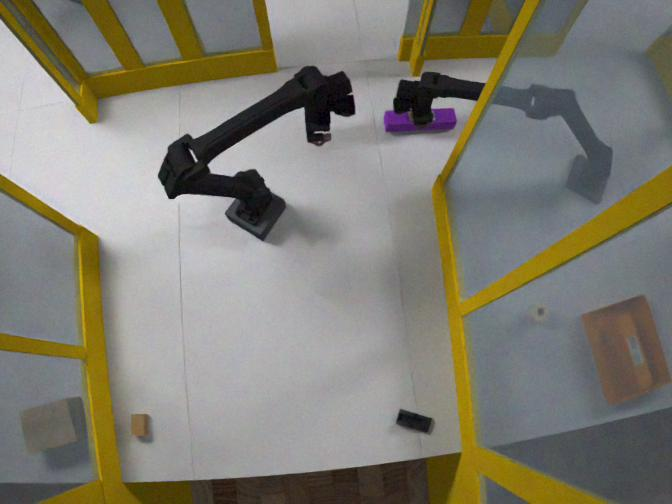

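>>> move(arm3={"target":[-0.22,-0.325,0.737,0,1,0,0],"speed":0.08}, cameras=[])

>>> move(arm3={"target":[-0.22,-0.325,0.728,0,1,0,0],"speed":0.08}, cameras=[])

Scene clock: 485.63 s.
Joint torques (N m): arm1=[0.67 -4.07 7.83 0.14 -0.02 0.06] | arm2=[0.62 -6.36 8.17 0.47 -0.03 -0.03] | arm3=[-1.85 -24.88 8.81 0.8 -0.31 -0.2] | arm4=[-0.5 -4.31 9.61 0.4 0.02 0.01] | arm5=[-0.32 -3.72 6.97 0.09 -0.14 0.06] | arm6=[-0.91 -3.9 8.64 0.09 0.11 -0.09] | arm7=[-0.97 -5.07 10.58 -0.2 0 0.21] | arm8=[2.14 -5.19 9.51 -0.27 -0.16 -0.09]
Heat: arm1: hottest joint3_rad 38 °C; arm2: hottest joint3_rad 40 °C; arm3: hottest joint2_rad 38 °C; arm4: hottest joint3_rad 46 °C; arm5: hottest joint3_rad 38 °C; arm6: hottest joint3_rad 37 °C; arm7: hottest joint3_rad 48 °C; arm8: hottest joint3_rad 37 °C.
move: arm3 off_target
Joint velocities: arm1=[within noise] | arm2=[within noise] | arm3=[0.005 0.005 0.012 -0.017 -0.154 0.066 0] | arm4=[within noise] | arm5=[within noise] | arm6=[within noise] | arm7=[within noise] | arm8=[within noise]
arm1, arm2, arm4, arm5, arm6, arm7, arm8: as last shown
arm3.joint_positions: joint1_rad=+0.210 joint2_rad=+2.382 joint3_rad=+2.125 joint4_rad=-1.314 joint5_rad=-0.003 joint6_rad=-0.399 gripper_m=+0.05864
arm3.joint_status: not commanded
arm3.hand: x=-0.2209 y=-0.3342 z=+0.7484 quat_wxyz=(-0.001, +1.000, -0.001, +0.002) (m; scene frame)
arm3.hand_target: x=-0.2197 y=-0.3252 z=+0.7371 quat_wxyz=(+0.000, +1.000, +0.000, +0.000) (m; scene frame)
arm3.hand_status: off_target (0.015 m and 0.3 deg from the pose sent, 0.026 m and 0.6 deg at the start)
pictures: none
No camera images: "cameras" was empty.

Scene clock: 486.60 s.
Joint torques (N m): arm1=[1.14 -4.19 7.77 0.1 -0.03 0.05] | arm2=[0.62 -6.42 8.17 0.49 -0.03 -0.03] | arm3=[-1.79 -24.06 8.18 1.24 -0.3 -0.2] | arm4=[-0.5 -4.31 9.62 0.4 0.02 0.01] | arm5=[-0.03 -3.96 6.89 0.14 -0.13 0.01] | arm6=[-0.91 -3.96 8.62 0.1 0.1 -0.09] | arm7=[-1.32 -5.01 10.62 -0.18 0.01 0.2] | arm8=[2.2 -5.19 9.47 -0.21 -0.17 -0.07]
Heat: arm1: hottest joint3_rad 38 °C; arm2: hottest joint3_rad 40 °C; arm3: hottest joint2_rad 38 °C; arm4: hottest joint3_rad 46 °C; arm5: hottest joint3_rad 38 °C; arm6: hottest joint3_rad 37 °C; arm7: hottest joint3_rad 48 °C; arm8: hottest joint3_rad 37 °C.
move: arm3 off_target
Joint velocities: within noise
arm1, arm4: as last shown
arm2.joint_positions: joint1_rad=-2.050 joint2_rad=+1.006 joint3_rad=+1.123 joint4_rad=-1.647 joint5_rad=+0.002 joint6_rad=+0.433 gripper_m=+0.09292
arm2.joint_status: not commanded
arm2.hand: x=-0.6120 y=-0.5128 z=+1.0832 quat_wxyz=(-0.019, -0.001, -1.000, -0.008) (m; scene frame)
arm2.hand_target: x=-0.6149 y=-0.5125 z=+1.0833 quat_wxyz=(-0.018, +0.000, -1.000, -0.009) (m; scene frame)
arm2.hand_status: not commanded
arm3.joint_positions: joint1_rad=+0.210 joint2_rad=+2.382 joint3_rad=+2.122 joint4_rad=-1.309 joint5_rad=-0.003 joint6_rad=-0.399 gripper_m=+0.05864
arm3.joint_status: not commanded
arm3.hand: x=-0.2210 y=-0.3341 z=+0.7473 quat_wxyz=(-0.002, +1.000, -0.001, +0.002) (m; scene frame)
arm3.hand_target: x=-0.2193 y=-0.3254 z=+0.7282 quat_wxyz=(+0.000, +1.000, +0.000, +0.000) (m; scene frame)
arm3.hand_status: off_target (0.021 m and 0.3 deg from the pose sent, 0.022 m and 0.3 deg at the start)
arm5.joint_positions: joint1_rad=+1.547 joint2_rad=+1.009 joint3_rad=+1.119 joint4_rad=-1.644 joint5_rad=+0.000 joint6_rad=+0.062 gripper_m=+0.09288
arm5.joint_status: not commanded
arm5.hand: x=+2.0884 y=+0.3870 z=+1.0717 quat_wxyz=(+0.010, +0.818, +0.574, -0.011) (m; scene frame)
arm5.hand_target: x=+2.0909 y=+0.3889 z=+1.0745 quat_wxyz=(+0.011, +0.819, +0.574, -0.013) (m; scene frame)
arm5.hand_status: not commanded
arm6.joint_positions: joint1_rad=-1.271 joint2_rad=+1.012 joint3_rad=+1.117 joint4_rad=-1.646 joint5_rad=-0.002 joint6_rad=-0.008 gripper_m=+0.09289
arm6.joint_status: not commanded
arm6.hand: x=+0.7671 y=+0.3757 z=+1.0991 quat_wxyz=(-0.009, -0.808, -0.589, +0.012) (m; scene frame)
arm6.hand_target: x=+0.7666 y=+0.3783 z=+1.1031 quat_wxyz=(-0.012, -0.809, -0.588, +0.017) (m; scene frame)
arm6.hand_status: not commanded
arm7.joint_positions: joint1_rad=-1.029 joint2_rad=+1.004 joint3_rad=+1.116 joint4_rad=-1.640 joint5_rad=-0.002 joint6_rad=-0.009 gripper_m=+0.09395
arm7.joint_status: not commanded
arm7.hand: x=-0.4496 y=+0.3495 z=+1.0821 quat_wxyz=(-0.014, -0.737, -0.675, +0.015) (m; scene frame)
arm7.hand_target: x=-0.4521 y=+0.3520 z=+1.0845 quat_wxyz=(-0.013, -0.744, -0.668, +0.014) (m; scene frame)
arm7.hand_status: not commanded
arm8.joint_positions: joint1_rad=+0.416 joint2_rad=+1.012 joint3_rad=+1.126 joint4_rad=-1.646 joint5_rad=+0.003 joint6_rad=+0.167 gripper_m=+0.09293
arm8.joint_status: not commanded
arm8.hand: x=-1.7126 y=+0.3930 z=+1.0430 quat_wxyz=(-0.013, -0.821, -0.570, +0.015) (m; scene frame)
arm8.hand_target: x=-1.7102 y=+0.3965 z=+1.0439 quat_wxyz=(-0.015, -0.819, -0.574, +0.015) (m; scene frame)
arm8.hand_status: not commanded
pictures: none
No camera images: "cameras" was empty.

>>> move(arm3={"joints":{"gripper_m":0.093}}, cameras=[])

>>> move(arm3={"target":[-0.21,-0.325,0.9,0,1,0,0],"speed":0.3}, cameras=[])

>>> move(arm3={"joints":{"joint2_rad":1.0,"joint3_rad":1.12,"joint4_rad":-1.65,"joint5_rad":0}}, cameras=[])

>>> move(arm2={"target":[-0.215,-0.33,0.885,0,0,1,0],"speed":0.45}, cameras=["arm2_cam_wrist"])

Scene clock: 497.97 s.
Joint torques (N m): arm1=[1.03 -3.96 7.73 0.16 -0.04 0.07] | arm2=[0.62 -6.36 8.17 0.49 -0.03 -0.03] | arm3=[-1.85 -25.29 8.96 0.61 -0.3 -0.21] | arm4=[-0.44 -4.37 9.61 0.4 0.02 0.01] | arm5=[-0.15 -3.72 6.98 0.08 -0.12 0] | arm6=[-0.91 -3.96 8.62 0.09 0.11 -0.09] | arm7=[-0.79 -5.13 10.61 -0.2 0 0.21] | arm8=[2.26 -5.25 9.5 -0.23 -0.15 -0.06]
Heat: arm1: hottest joint3_rad 38 °C; arm2: hottest joint3_rad 40 °C; arm3: hottest joint2_rad 38 °C; arm4: hottest joint3_rad 46 °C; arm5: hottest joint3_rad 38 °C; arm6: hottest joint3_rad 37 °C; arm7: hottest joint3_rad 48 °C; arm8: hottest joint3_rad 37 °C.
move: arm3 done
Joint velocities: within noise
arm1, arm2, arm4, arm5, arm6, arm7, arm8: as last shown
arm3.joint_positions: joint1_rad=+0.210 joint2_rad=+2.394 joint3_rad=+2.114 joint4_rad=-1.291 joint5_rad=-0.004 joint6_rad=-0.399 gripper_m=+0.09294
arm3.joint_status: all done
arm3.hand: x=-0.2209 y=-0.3341 z=+0.7363 quat_wxyz=(-0.001, +1.000, -0.001, +0.002) (m; scene frame)
arm3.hand_target: x=-0.2194 y=-0.3254 z=+0.7284 quat_wxyz=(+0.000, +1.000, +0.000, +0.000) (m; scene frame)
arm3.hand_status: not commanded
pictures: none
No camera images: "cameras" was empty.

Scene clock: 499.77 s.
Joint torques (N m): arm1=[1.26 -4.31 7.83 0.27 -0.02 0.07] | arm2=[0.56 -6.36 8.17 0.49 -0.03 -0.03] | arm3=[-2.02 -25.05 14.28 -0.24 -0.28 -0.23] | arm4=[-0.5 -4.31 9.62 0.4 0.02 0.01] | arm5=[-0.15 -4.25 7.06 0.17 -0.14 0.02] | arm6=[-0.85 -3.9 8.64 0.09 0.11 -0.09] | arm7=[-1.08 -4.89 10.61 -0.18 0.01 0.2] | arm8=[2.02 -5.19 9.36 -0.23 -0.15 -0.06]
Heat: arm1: hottest joint3_rad 38 °C; arm2: hottest joint3_rad 40 °C; arm3: hottest joint2_rad 38 °C; arm4: hottest joint3_rad 46 °C; arm5: hottest joint3_rad 38 °C; arm6: hottest joint3_rad 37 °C; arm7: hottest joint3_rad 48 °C; arm8: hottest joint3_rad 37 °C.
move: arm3 off_target
Joint velocities: within noise
arm1, arm2, arm4, arm5, arm6, arm7, arm8: as last shown
arm3.joint_positions: joint1_rad=+0.205 joint2_rad=+2.286 joint3_rad=+2.299 joint4_rad=-1.621 joint5_rad=-0.004 joint6_rad=-0.405 gripper_m=+0.09297
arm3.joint_status: not commanded
arm3.hand: x=-0.2030 y=-0.3386 z=+0.8809 quat_wxyz=(+0.006, +1.000, -0.001, +0.019) (m; scene frame)
arm3.hand_target: x=-0.2088 y=-0.3255 z=+0.9001 quat_wxyz=(-0.001, +1.000, +0.000, -0.001) (m; scene frame)
arm3.hand_status: off_target (0.025 m and 2.3 deg from the pose sent, 0.164 m and 0.3 deg at the start; pose on its path clipped on 12 of 54 steps)
pictures: none
No camera images: "cameras" was empty.

Scene clock: 501.80 s.
Joint torques (N m): arm1=[0.73 -4.25 7.77 0.16 -0.01 0.07] | arm2=[0.62 -6.36 8.17 0.49 -0.02 -0.03] | arm3=[-1.96 -7.94 9.33 -0.01 -0.01 -0.21] | arm4=[-0.44 -4.31 9.61 0.39 0.02 0.01] | arm5=[-0.26 -3.72 6.84 0.14 -0.17 0.02] | arm6=[-0.85 -3.96 8.64 0.06 0.11 -0.09] | arm7=[-1.08 -4.95 10.56 -0.16 0.02 0.2] | arm8=[2.67 -5.25 9.44 -0.23 -0.16 -0.07]
Heat: arm1: hottest joint3_rad 38 °C; arm2: hottest joint3_rad 40 °C; arm3: hottest joint2_rad 38 °C; arm4: hottest joint3_rad 46 °C; arm5: hottest joint3_rad 38 °C; arm6: hottest joint3_rad 37 °C; arm7: hottest joint3_rad 48 °C; arm8: hottest joint3_rad 37 °C.
move: arm3 done
Joint velocities: within noise
arm1, arm2, arm4, arm5, arm6, arm7, arm8: as last shown
arm3.joint_positions: joint1_rad=+0.205 joint2_rad=+1.016 joint3_rad=+1.119 joint4_rad=-1.644 joint5_rad=-0.004 joint6_rad=-0.405 gripper_m=+0.09297
arm3.joint_status: all done
arm3.hand: x=+0.1883 y=-0.5081 z=+1.0325 quat_wxyz=(-0.007, +1.000, +0.000, -0.011) (m; scene frame)
arm3.hand_target: x=+0.1933 y=-0.5053 z=+1.0369 quat_wxyz=(-0.011, +1.000, +0.000, -0.016) (m; scene frame)
arm3.hand_status: not commanded
pictures: none
No camera images: "cameras" was empty.

Scene clock: 504.20 s.
Joint torques (N m): arm1=[0.91 -4.25 7.84 0.18 -0.02 0.09] | arm2=[0.21 -24.7 11.89 0.14 0.02 -0.08] | arm3=[-1.79 -7.77 9.32 -0.05 -0.01 -0.22] | arm4=[-0.44 -4.31 9.61 0.4 0.02 0.01] | arm5=[-0.5 -4.31 7.01 0.1 -0.14 0.02] | arm6=[-0.85 -3.96 8.62 0.08 0.11 -0.09] | arm7=[-1.08 -4.95 10.59 -0.18 0.02 0.21] | arm8=[2.14 -5.13 9.46 -0.21 -0.16 -0.07]
Heat: arm1: hottest joint3_rad 38 °C; arm2: hottest joint3_rad 40 °C; arm3: hottest joint2_rad 37 °C; arm4: hottest joint3_rad 45 °C; arm5: hottest joint3_rad 38 °C; arm6: hottest joint3_rad 37 °C; arm7: hottest joint3_rad 48 °C; arm8: hottest joint3_rad 37 °C.
move: arm2 done
Joint velocities: within noise
arm1.joint_positions: joint1_rad=-1.535 joint2_rad=+1.004 joint3_rad=+1.132 joint4_rad=-1.644 joint5_rad=+0.003 joint6_rad=-0.045 gripper_m=+0.09289
arm1.joint_status: not commanded
arm1.hand: x=-2.2546 y=-0.8511 z=+1.0579 quat_wxyz=(-0.019, -0.817, -0.576, +0.026) (m; scene frame)
arm1.hand_target: x=-2.2535 y=-0.8465 z=+1.0540 quat_wxyz=(-0.016, -0.821, -0.571, +0.019) (m; scene frame)
arm1.hand_status: not commanded
arm2.joint_positions: joint1_rad=-2.050 joint2_rad=+2.265 joint3_rad=+2.145 joint4_rad=-1.462 joint5_rad=+0.002 joint6_rad=+0.433 gripper_m=+0.09292
arm2.joint_status: not commanded
arm2.hand: x=-0.2243 y=-0.3345 z=+0.8838 quat_wxyz=(+0.005, -0.001, -1.000, +0.003) (m; scene frame)
arm2.hand_target: x=-0.2154 y=-0.3303 z=+0.8849 quat_wxyz=(+0.000, +0.000, -1.000, +0.000) (m; scene frame)
arm2.hand_status: done (0.010 m and 0.7 deg from the pose sent, 0.480 m and 2.4 deg at the start; pose on its path clipped on 24 of 72 steps)
arm3, arm5, arm6, arm7, arm8: as last shown
arm4.joint_positions: joint1_rad=-1.920 joint2_rad=+1.008 joint3_rad=+1.128 joint4_rad=-1.652 joint5_rad=-0.002 joint6_rad=-0.015 gripper_m=+0.09291
arm4.joint_status: not commanded
arm4.hand: x=+1.8420 y=-0.8279 z=+1.0411 quat_wxyz=(-0.015, -0.458, -0.889, +0.015) (m; scene frame)
arm4.hand_target: x=+1.8394 y=-0.8267 z=+1.0400 quat_wxyz=(-0.015, -0.458, -0.888, +0.017) (m; scene frame)
arm4.hand_status: not commanded
pictures: arm2_cam_wrist
camera_calibration:
arm2_cam_wrist: T_world_to_cam=[[-0.00715473, -0.999816, 0.0177989, -0.352927], [-0.806016, 0.0163009, 0.59167, -0.693875], [-0.591851, -0.010113, -0.805984, 0.696719], [0, 0, 0, 1]] pos_world=[-0.149446, -0.334505, 0.978371]

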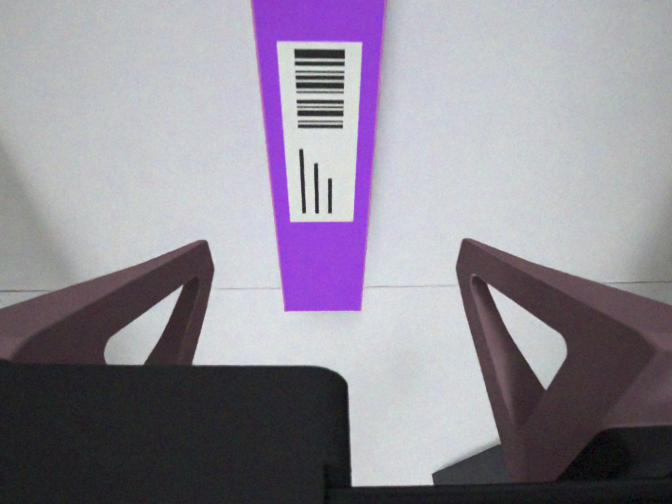

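>>> move(arm2={"target":[-0.22,-0.324,0.757,0,0,1,0],"speed":0.25}, cameras=["arm2_cam_wrist"])

>>> move(arm2={"joints":{"gripper_m":0.05}}, cameras=[])

>>> move(arm2={"target":[-0.225,-0.33,0.92,0,0,1,0],"speed":0.25}, cameras=["cam_arm2"])

>>> move(arm2={"joints":{"joint2_rad":1.0,"joint3_rad":1.12,"joint4_rad":-1.65,"joint5_rad":0}}, cameras=[])

>>> move(arm2={"joints":{"joint1_rad":-1.44,"joint6_rad":-0.21}}, cameras=[])

>>> move(arm2={"target":[-0.49,0.005,0.87,0,-0.588,0.809,0],"speed":0.4}, cameras=["cam_arm2","cam_arm7"])

Scene clock: 518.03 s.
Joint torques (N m): arm1=[1.08 -4.25 7.94 0.09 -0.02 0.09] | arm2=[0.91 -26.64 9.02 0.85 0 0.03] | arm3=[-1.96 -7.82 9.33 -0.01 0 -0.21] | arm4=[-0.5 -4.31 9.61 0.4 0.02 0.01] | arm5=[0.03 -4.19 6.9 0.24 -0.11 0.04] | arm6=[-0.91 -3.9 8.65 0.09 0.1 -0.09] | arm7=[-1.14 -4.95 10.56 -0.24 0.01 0.21] | arm8=[2.14 -5.42 9.46 -0.2 -0.15 -0.08]
Heat: arm1: hottest joint3_rad 38 °C; arm2: hottest joint3_rad 41 °C; arm3: hottest joint2_rad 35 °C; arm4: hottest joint3_rad 45 °C; arm5: hottest joint3_rad 38 °C; arm6: hottest joint3_rad 37 °C; arm7: hottest joint3_rad 48 °C; arm8: hottest joint3_rad 37 °C.
move: arm2 off_target
Joint velocities: within noise
arm1, arm3, arm4, arm5, arm6, arm7, arm8: as last shown
arm2.joint_positions: joint1_rad=-2.047 joint2_rad=+2.383 joint3_rad=+2.005 joint4_rad=-1.219 joint5_rad=+0.002 joint6_rad=+0.433 gripper_m=+0.09292
arm2.joint_status: not commanded
arm2.hand: x=-0.2259 y=-0.3327 z=+0.7526 quat_wxyz=(+0.011, +0.001, -1.000, +0.006) (m; scene frame)
arm2.hand_target: x=-0.2201 y=-0.3241 z=+0.7572 quat_wxyz=(+0.000, +0.000, -1.000, +0.000) (m; scene frame)
arm2.hand_status: off_target (0.011 m and 1.5 deg from the pose sent, 0.127 m and 0.6 deg at the start)
pictures: arm2_cam_wrist
camera_calibration:
arm2_cam_wrist: T_world_to_cam=[[-0.00376844, -0.99971, 0.0237701, -0.352606], [-0.7984, 0.0173204, 0.601879, -0.623137], [-0.602116, -0.0167099, -0.798234, 0.579744], [0, 0, 0, 1]] pos_world=[-0.149768, -0.332024, 0.846205]

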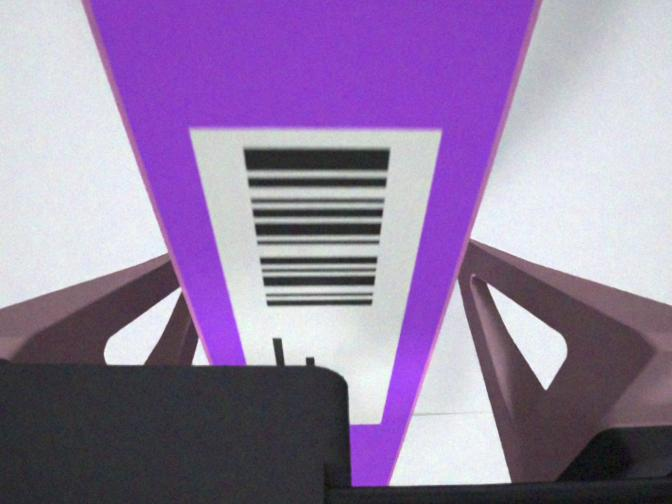

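Scene clock: 518.63 s.
Joint torques (N m): arm1=[0.73 -4.01 7.95 0.13 -0.05 0.08] | arm2=[0.85 -27.11 9.03 0.84 0.01 0.03] | arm3=[-1.9 -7.71 9.31 0.02 0 -0.21] | arm4=[-0.44 -4.31 9.61 0.39 0.02 0.01] | arm5=[-0.38 -3.37 6.89 0.14 -0.18 0.04] | arm6=[-0.91 -3.96 8.62 0.08 0.1 -0.09] | arm7=[-1.03 -5.01 10.56 -0.21 0.01 0.22] | arm8=[2.2 -5.42 9.48 -0.23 -0.16 -0.07]
Heat: arm1: hottest joint3_rad 38 °C; arm2: hottest joint3_rad 41 °C; arm3: hottest joint2_rad 35 °C; arm4: hottest joint3_rad 45 °C; arm5: hottest joint3_rad 38 °C; arm6: hottest joint3_rad 37 °C; arm7: hottest joint3_rad 48 °C; arm8: hottest joint3_rad 37 °C.
move: arm2 off_target
Joint velocities: within noise
arm1, arm3, arm4, arm5, arm6, arm7, arm8: as last shown
arm2.joint_positions: joint1_rad=-2.047 joint2_rad=+2.383 joint3_rad=+2.005 joint4_rad=-1.219 joint5_rad=+0.002 joint6_rad=+0.433 gripper_m=+0.05877
arm2.joint_status: gripper_m off_target (ended at +0.05880, target +0.05000)
arm2.hand: x=-0.2259 y=-0.3327 z=+0.7526 quat_wxyz=(+0.011, +0.001, -1.000, +0.006) (m; scene frame)
arm2.hand_target: x=-0.2201 y=-0.3242 z=+0.7572 quat_wxyz=(+0.000, +0.000, -1.000, +0.000) (m; scene frame)
arm2.hand_status: not commanded
pictures: none
No camera images: "cameras" was empty.

Scene clock: 520.17 s.
Joint torques (N m): arm1=[0.73 -3.78 7.91 0.18 -0.02 0.07] | arm2=[0.5 -24.7 11.84 0.2 0.02 -0.02] | arm3=[-1.79 -7.71 9.31 -0.01 -0.01 -0.21] | arm4=[-0.5 -4.31 9.62 0.4 0.02 0.01] | arm5=[-0.09 -4.25 7.05 0.27 -0.12 0.03] | arm6=[-0.85 -3.96 8.65 0.09 0.1 -0.09] | arm7=[-1.2 -5.19 10.58 -0.16 0.01 0.21] | arm8=[2.37 -5.13 9.48 -0.2 -0.16 -0.06]
Heat: arm1: hottest joint3_rad 38 °C; arm2: hottest joint3_rad 41 °C; arm3: hottest joint2_rad 35 °C; arm4: hottest joint3_rad 45 °C; arm5: hottest joint3_rad 38 °C; arm6: hottest joint3_rad 37 °C; arm7: hottest joint3_rad 48 °C; arm8: hottest joint3_rad 37 °C.
move: arm2 off_target
Joint velocities: within noise
arm1, arm3, arm4, arm5, arm6, arm7, arm8: as last shown
arm2.joint_positions: joint1_rad=-2.047 joint2_rad=+2.226 joint3_rad=+2.162 joint4_rad=-1.521 joint5_rad=+0.002 joint6_rad=+0.433 gripper_m=+0.05877
arm2.joint_status: not commanded
arm2.hand: x=-0.2331 y=-0.3363 z=+0.9163 quat_wxyz=(+0.006, +0.001, -1.000, +0.003) (m; scene frame)
arm2.hand_target: x=-0.2254 y=-0.3303 z=+0.9201 quat_wxyz=(+0.000, +0.000, -1.000, +0.000) (m; scene frame)
arm2.hand_status: off_target (0.011 m and 0.8 deg from the pose sent, 0.168 m and 1.5 deg at the start)
pictures: cam_arm2

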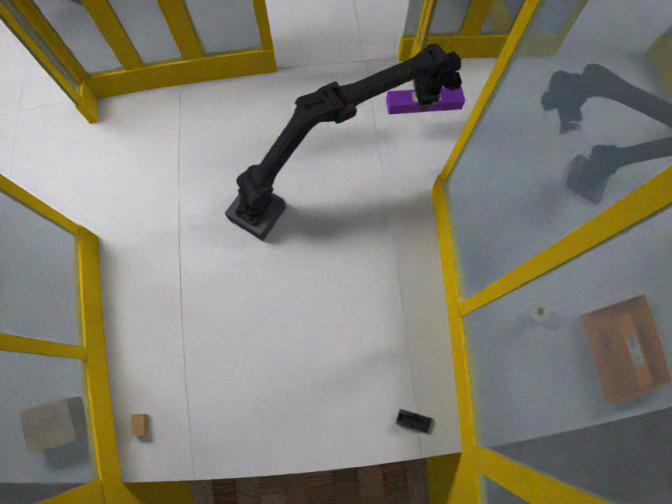

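Scene clock: 522.00 s.
Joint torques (N m): arm1=[0.97 -3.78 7.86 0.14 -0.04 0.07] | arm2=[0.44 -6.53 8.28 0.49 -0.03 -0.02] | arm3=[-1.9 -7.77 9.33 -0.02 0 -0.21] | arm4=[-0.44 -4.37 9.61 0.4 0.02 0.01] | arm5=[-0.44 -3.66 6.95 0.14 -0.13 0] | arm6=[-0.91 -3.9 8.62 0.08 0.11 -0.09] | arm7=[-1.14 -5.19 10.59 -0.25 0.01 0.21] | arm8=[2.2 -5.13 9.47 -0.32 -0.14 -0.06]
Heat: arm1: hottest joint3_rad 38 °C; arm2: hottest joint3_rad 41 °C; arm3: hottest joint2_rad 35 °C; arm4: hottest joint3_rad 45 °C; arm5: hottest joint3_rad 38 °C; arm6: hottest joint3_rad 37 °C; arm7: hottest joint3_rad 48 °C; arm8: hottest joint3_rad 37 °C.
move: arm2 done
Joint velocities: within noise
arm1, arm3, arm4: as last shown
arm2.joint_positions: joint1_rad=-2.047 joint2_rad=+1.008 joint3_rad=+1.122 joint4_rad=-1.647 joint5_rad=+0.002 joint6_rad=+0.433 gripper_m=+0.05877
arm2.joint_status: all done
arm2.hand: x=-0.6125 y=-0.5122 z=+1.0822 quat_wxyz=(-0.017, +0.001, -1.000, -0.008) (m; scene frame)
arm2.hand_target: x=-0.6150 y=-0.5121 z=+1.0833 quat_wxyz=(-0.018, +0.000, -1.000, -0.009) (m; scene frame)
arm2.hand_status: not commanded
arm5.joint_positions: joint1_rad=+1.547 joint2_rad=+1.009 joint3_rad=+1.119 joint4_rad=-1.644 joint5_rad=+0.000 joint6_rad=+0.062 gripper_m=+0.09288
arm5.joint_status: not commanded
arm5.hand: x=+2.0884 y=+0.3870 z=+1.0717 quat_wxyz=(+0.010, +0.818, +0.574, -0.011) (m; scene frame)
arm5.hand_target: x=+2.0909 y=+0.3889 z=+1.0745 quat_wxyz=(+0.011, +0.819, +0.574, -0.013) (m; scene frame)
arm5.hand_status: not commanded
arm6.joint_positions: joint1_rad=-1.271 joint2_rad=+1.012 joint3_rad=+1.117 joint4_rad=-1.646 joint5_rad=-0.002 joint6_rad=-0.008 gripper_m=+0.09289
arm6.joint_status: not commanded
arm6.hand: x=+0.7671 y=+0.3757 z=+1.0991 quat_wxyz=(-0.009, -0.808, -0.589, +0.012) (m; scene frame)
arm6.hand_target: x=+0.7666 y=+0.3783 z=+1.1031 quat_wxyz=(-0.012, -0.809, -0.588, +0.017) (m; scene frame)
arm6.hand_status: not commanded
arm7.joint_positions: joint1_rad=-1.029 joint2_rad=+1.004 joint3_rad=+1.116 joint4_rad=-1.640 joint5_rad=-0.002 joint6_rad=-0.009 gripper_m=+0.09395
arm7.joint_status: not commanded
arm7.hand: x=-0.4496 y=+0.3495 z=+1.0821 quat_wxyz=(-0.014, -0.737, -0.675, +0.015) (m; scene frame)
arm7.hand_target: x=-0.4521 y=+0.3520 z=+1.0845 quat_wxyz=(-0.013, -0.744, -0.668, +0.014) (m; scene frame)
arm7.hand_status: not commanded
arm8.joint_positions: joint1_rad=+0.416 joint2_rad=+1.012 joint3_rad=+1.126 joint4_rad=-1.646 joint5_rad=+0.003 joint6_rad=+0.167 gripper_m=+0.09293
arm8.joint_status: not commanded
arm8.hand: x=-1.7126 y=+0.3930 z=+1.0430 quat_wxyz=(-0.013, -0.821, -0.570, +0.015) (m; scene frame)
arm8.hand_target: x=-1.7102 y=+0.3965 z=+1.0439 quat_wxyz=(-0.015, -0.819, -0.574, +0.015) (m; scene frame)
arm8.hand_status: not commanded
pictures: none
No camera images: "cameras" was empty.

Scene clock: 523.43 s.
Joint torques (N m): arm1=[1.2 -4.19 7.79 0.21 -0.05 0.07] | arm2=[0.85 -6.53 8.29 0.5 -0.06 -0.21] | arm3=[-1.79 -7.88 9.32 0.01 -0.01 -0.21] | arm4=[-0.44 -4.31 9.61 0.4 0.02 0.01] | arm5=[-0.38 -3.6 6.95 0.09 -0.14 0.04] | arm6=[-0.91 -3.96 8.64 0.09 0.11 -0.09] | arm7=[-1.32 -5.01 10.56 -0.21 0.02 0.2] | arm8=[2.32 -5.13 9.43 -0.24 -0.14 -0.06]
Heat: arm1: hottest joint3_rad 38 °C; arm2: hottest joint3_rad 41 °C; arm3: hottest joint2_rad 35 °C; arm4: hottest joint3_rad 45 °C; arm5: hottest joint3_rad 38 °C; arm6: hottest joint3_rad 37 °C; arm7: hottest joint3_rad 48 °C; arm8: hottest joint3_rad 37 °C.
move: arm2 done
Joint velocities: within noise
arm1, arm3, arm4, arm5, arm6, arm7, arm8: as last shown
arm2.joint_positions: joint1_rad=-1.448 joint2_rad=+1.008 joint3_rad=+1.122 joint4_rad=-1.647 joint5_rad=+0.001 joint6_rad=-0.196 gripper_m=+0.05879
arm2.joint_status: all done
arm2.hand: x=-0.7174 y=-0.3952 z=+1.0824 quat_wxyz=(-0.018, +0.577, -0.817, -0.008) (m; scene frame)
arm2.hand_target: x=-0.7204 y=-0.3960 z=+1.0835 quat_wxyz=(-0.019, +0.585, -0.810, -0.009) (m; scene frame)
arm2.hand_status: not commanded
pictures: none
No camera images: "cameras" was empty.

Scene clock: 526.03 s.
Joint torques (N m): arm1=[0.97 -4.07 7.91 0.24 -0.02 0.08] | arm2=[0.85 -26.34 12.14 0.2 -0.02 -0.2] | arm3=[-1.85 -7.71 9.33 -0.01 -0.01 -0.21] | arm4=[-0.5 -4.31 9.61 0.39 0.02 0.01] | arm5=[0.15 -3.84 7.01 0.03 -0.12 0.01] | arm6=[-0.85 -3.96 8.62 0.1 0.11 -0.09] | arm7=[-1.14 -4.95 10.62 -0.17 0.01 0.21] | arm8=[2.49 -5.3 9.44 -0.21 -0.15 -0.05]
Heat: arm1: hottest joint3_rad 38 °C; arm2: hottest joint3_rad 41 °C; arm3: hottest joint2_rad 35 °C; arm4: hottest joint3_rad 45 °C; arm5: hottest joint3_rad 38 °C; arm6: hottest joint3_rad 37 °C; arm7: hottest joint3_rad 48 °C; arm8: hottest joint3_rad 37 °C.
move: arm2 off_target
Joint velocities: within noise
arm1, arm3, arm4, arm5, arm6, arm7, arm8: as last shown
arm2.joint_positions: joint1_rad=-1.442 joint2_rad=+2.365 joint3_rad=+2.276 joint4_rad=-1.500 joint5_rad=+0.001 joint6_rad=-0.197 gripper_m=+0.05879
arm2.joint_status: not commanded
arm2.hand: x=-0.4906 y=-0.0067 z=+0.8658 quat_wxyz=(+0.008, +0.579, -0.815, +0.004) (m; scene frame)
arm2.hand_target: x=-0.4903 y=+0.0045 z=+0.8700 quat_wxyz=(-0.001, +0.588, -0.809, +0.000) (m; scene frame)
arm2.hand_status: off_target (0.012 m and 1.6 deg from the pose sent, 0.507 m and 2.7 deg at the start)
pictures: cam_arm2, cam_arm7

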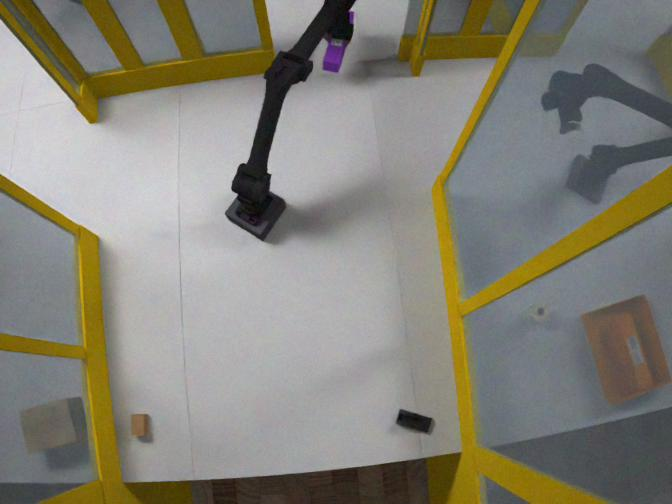

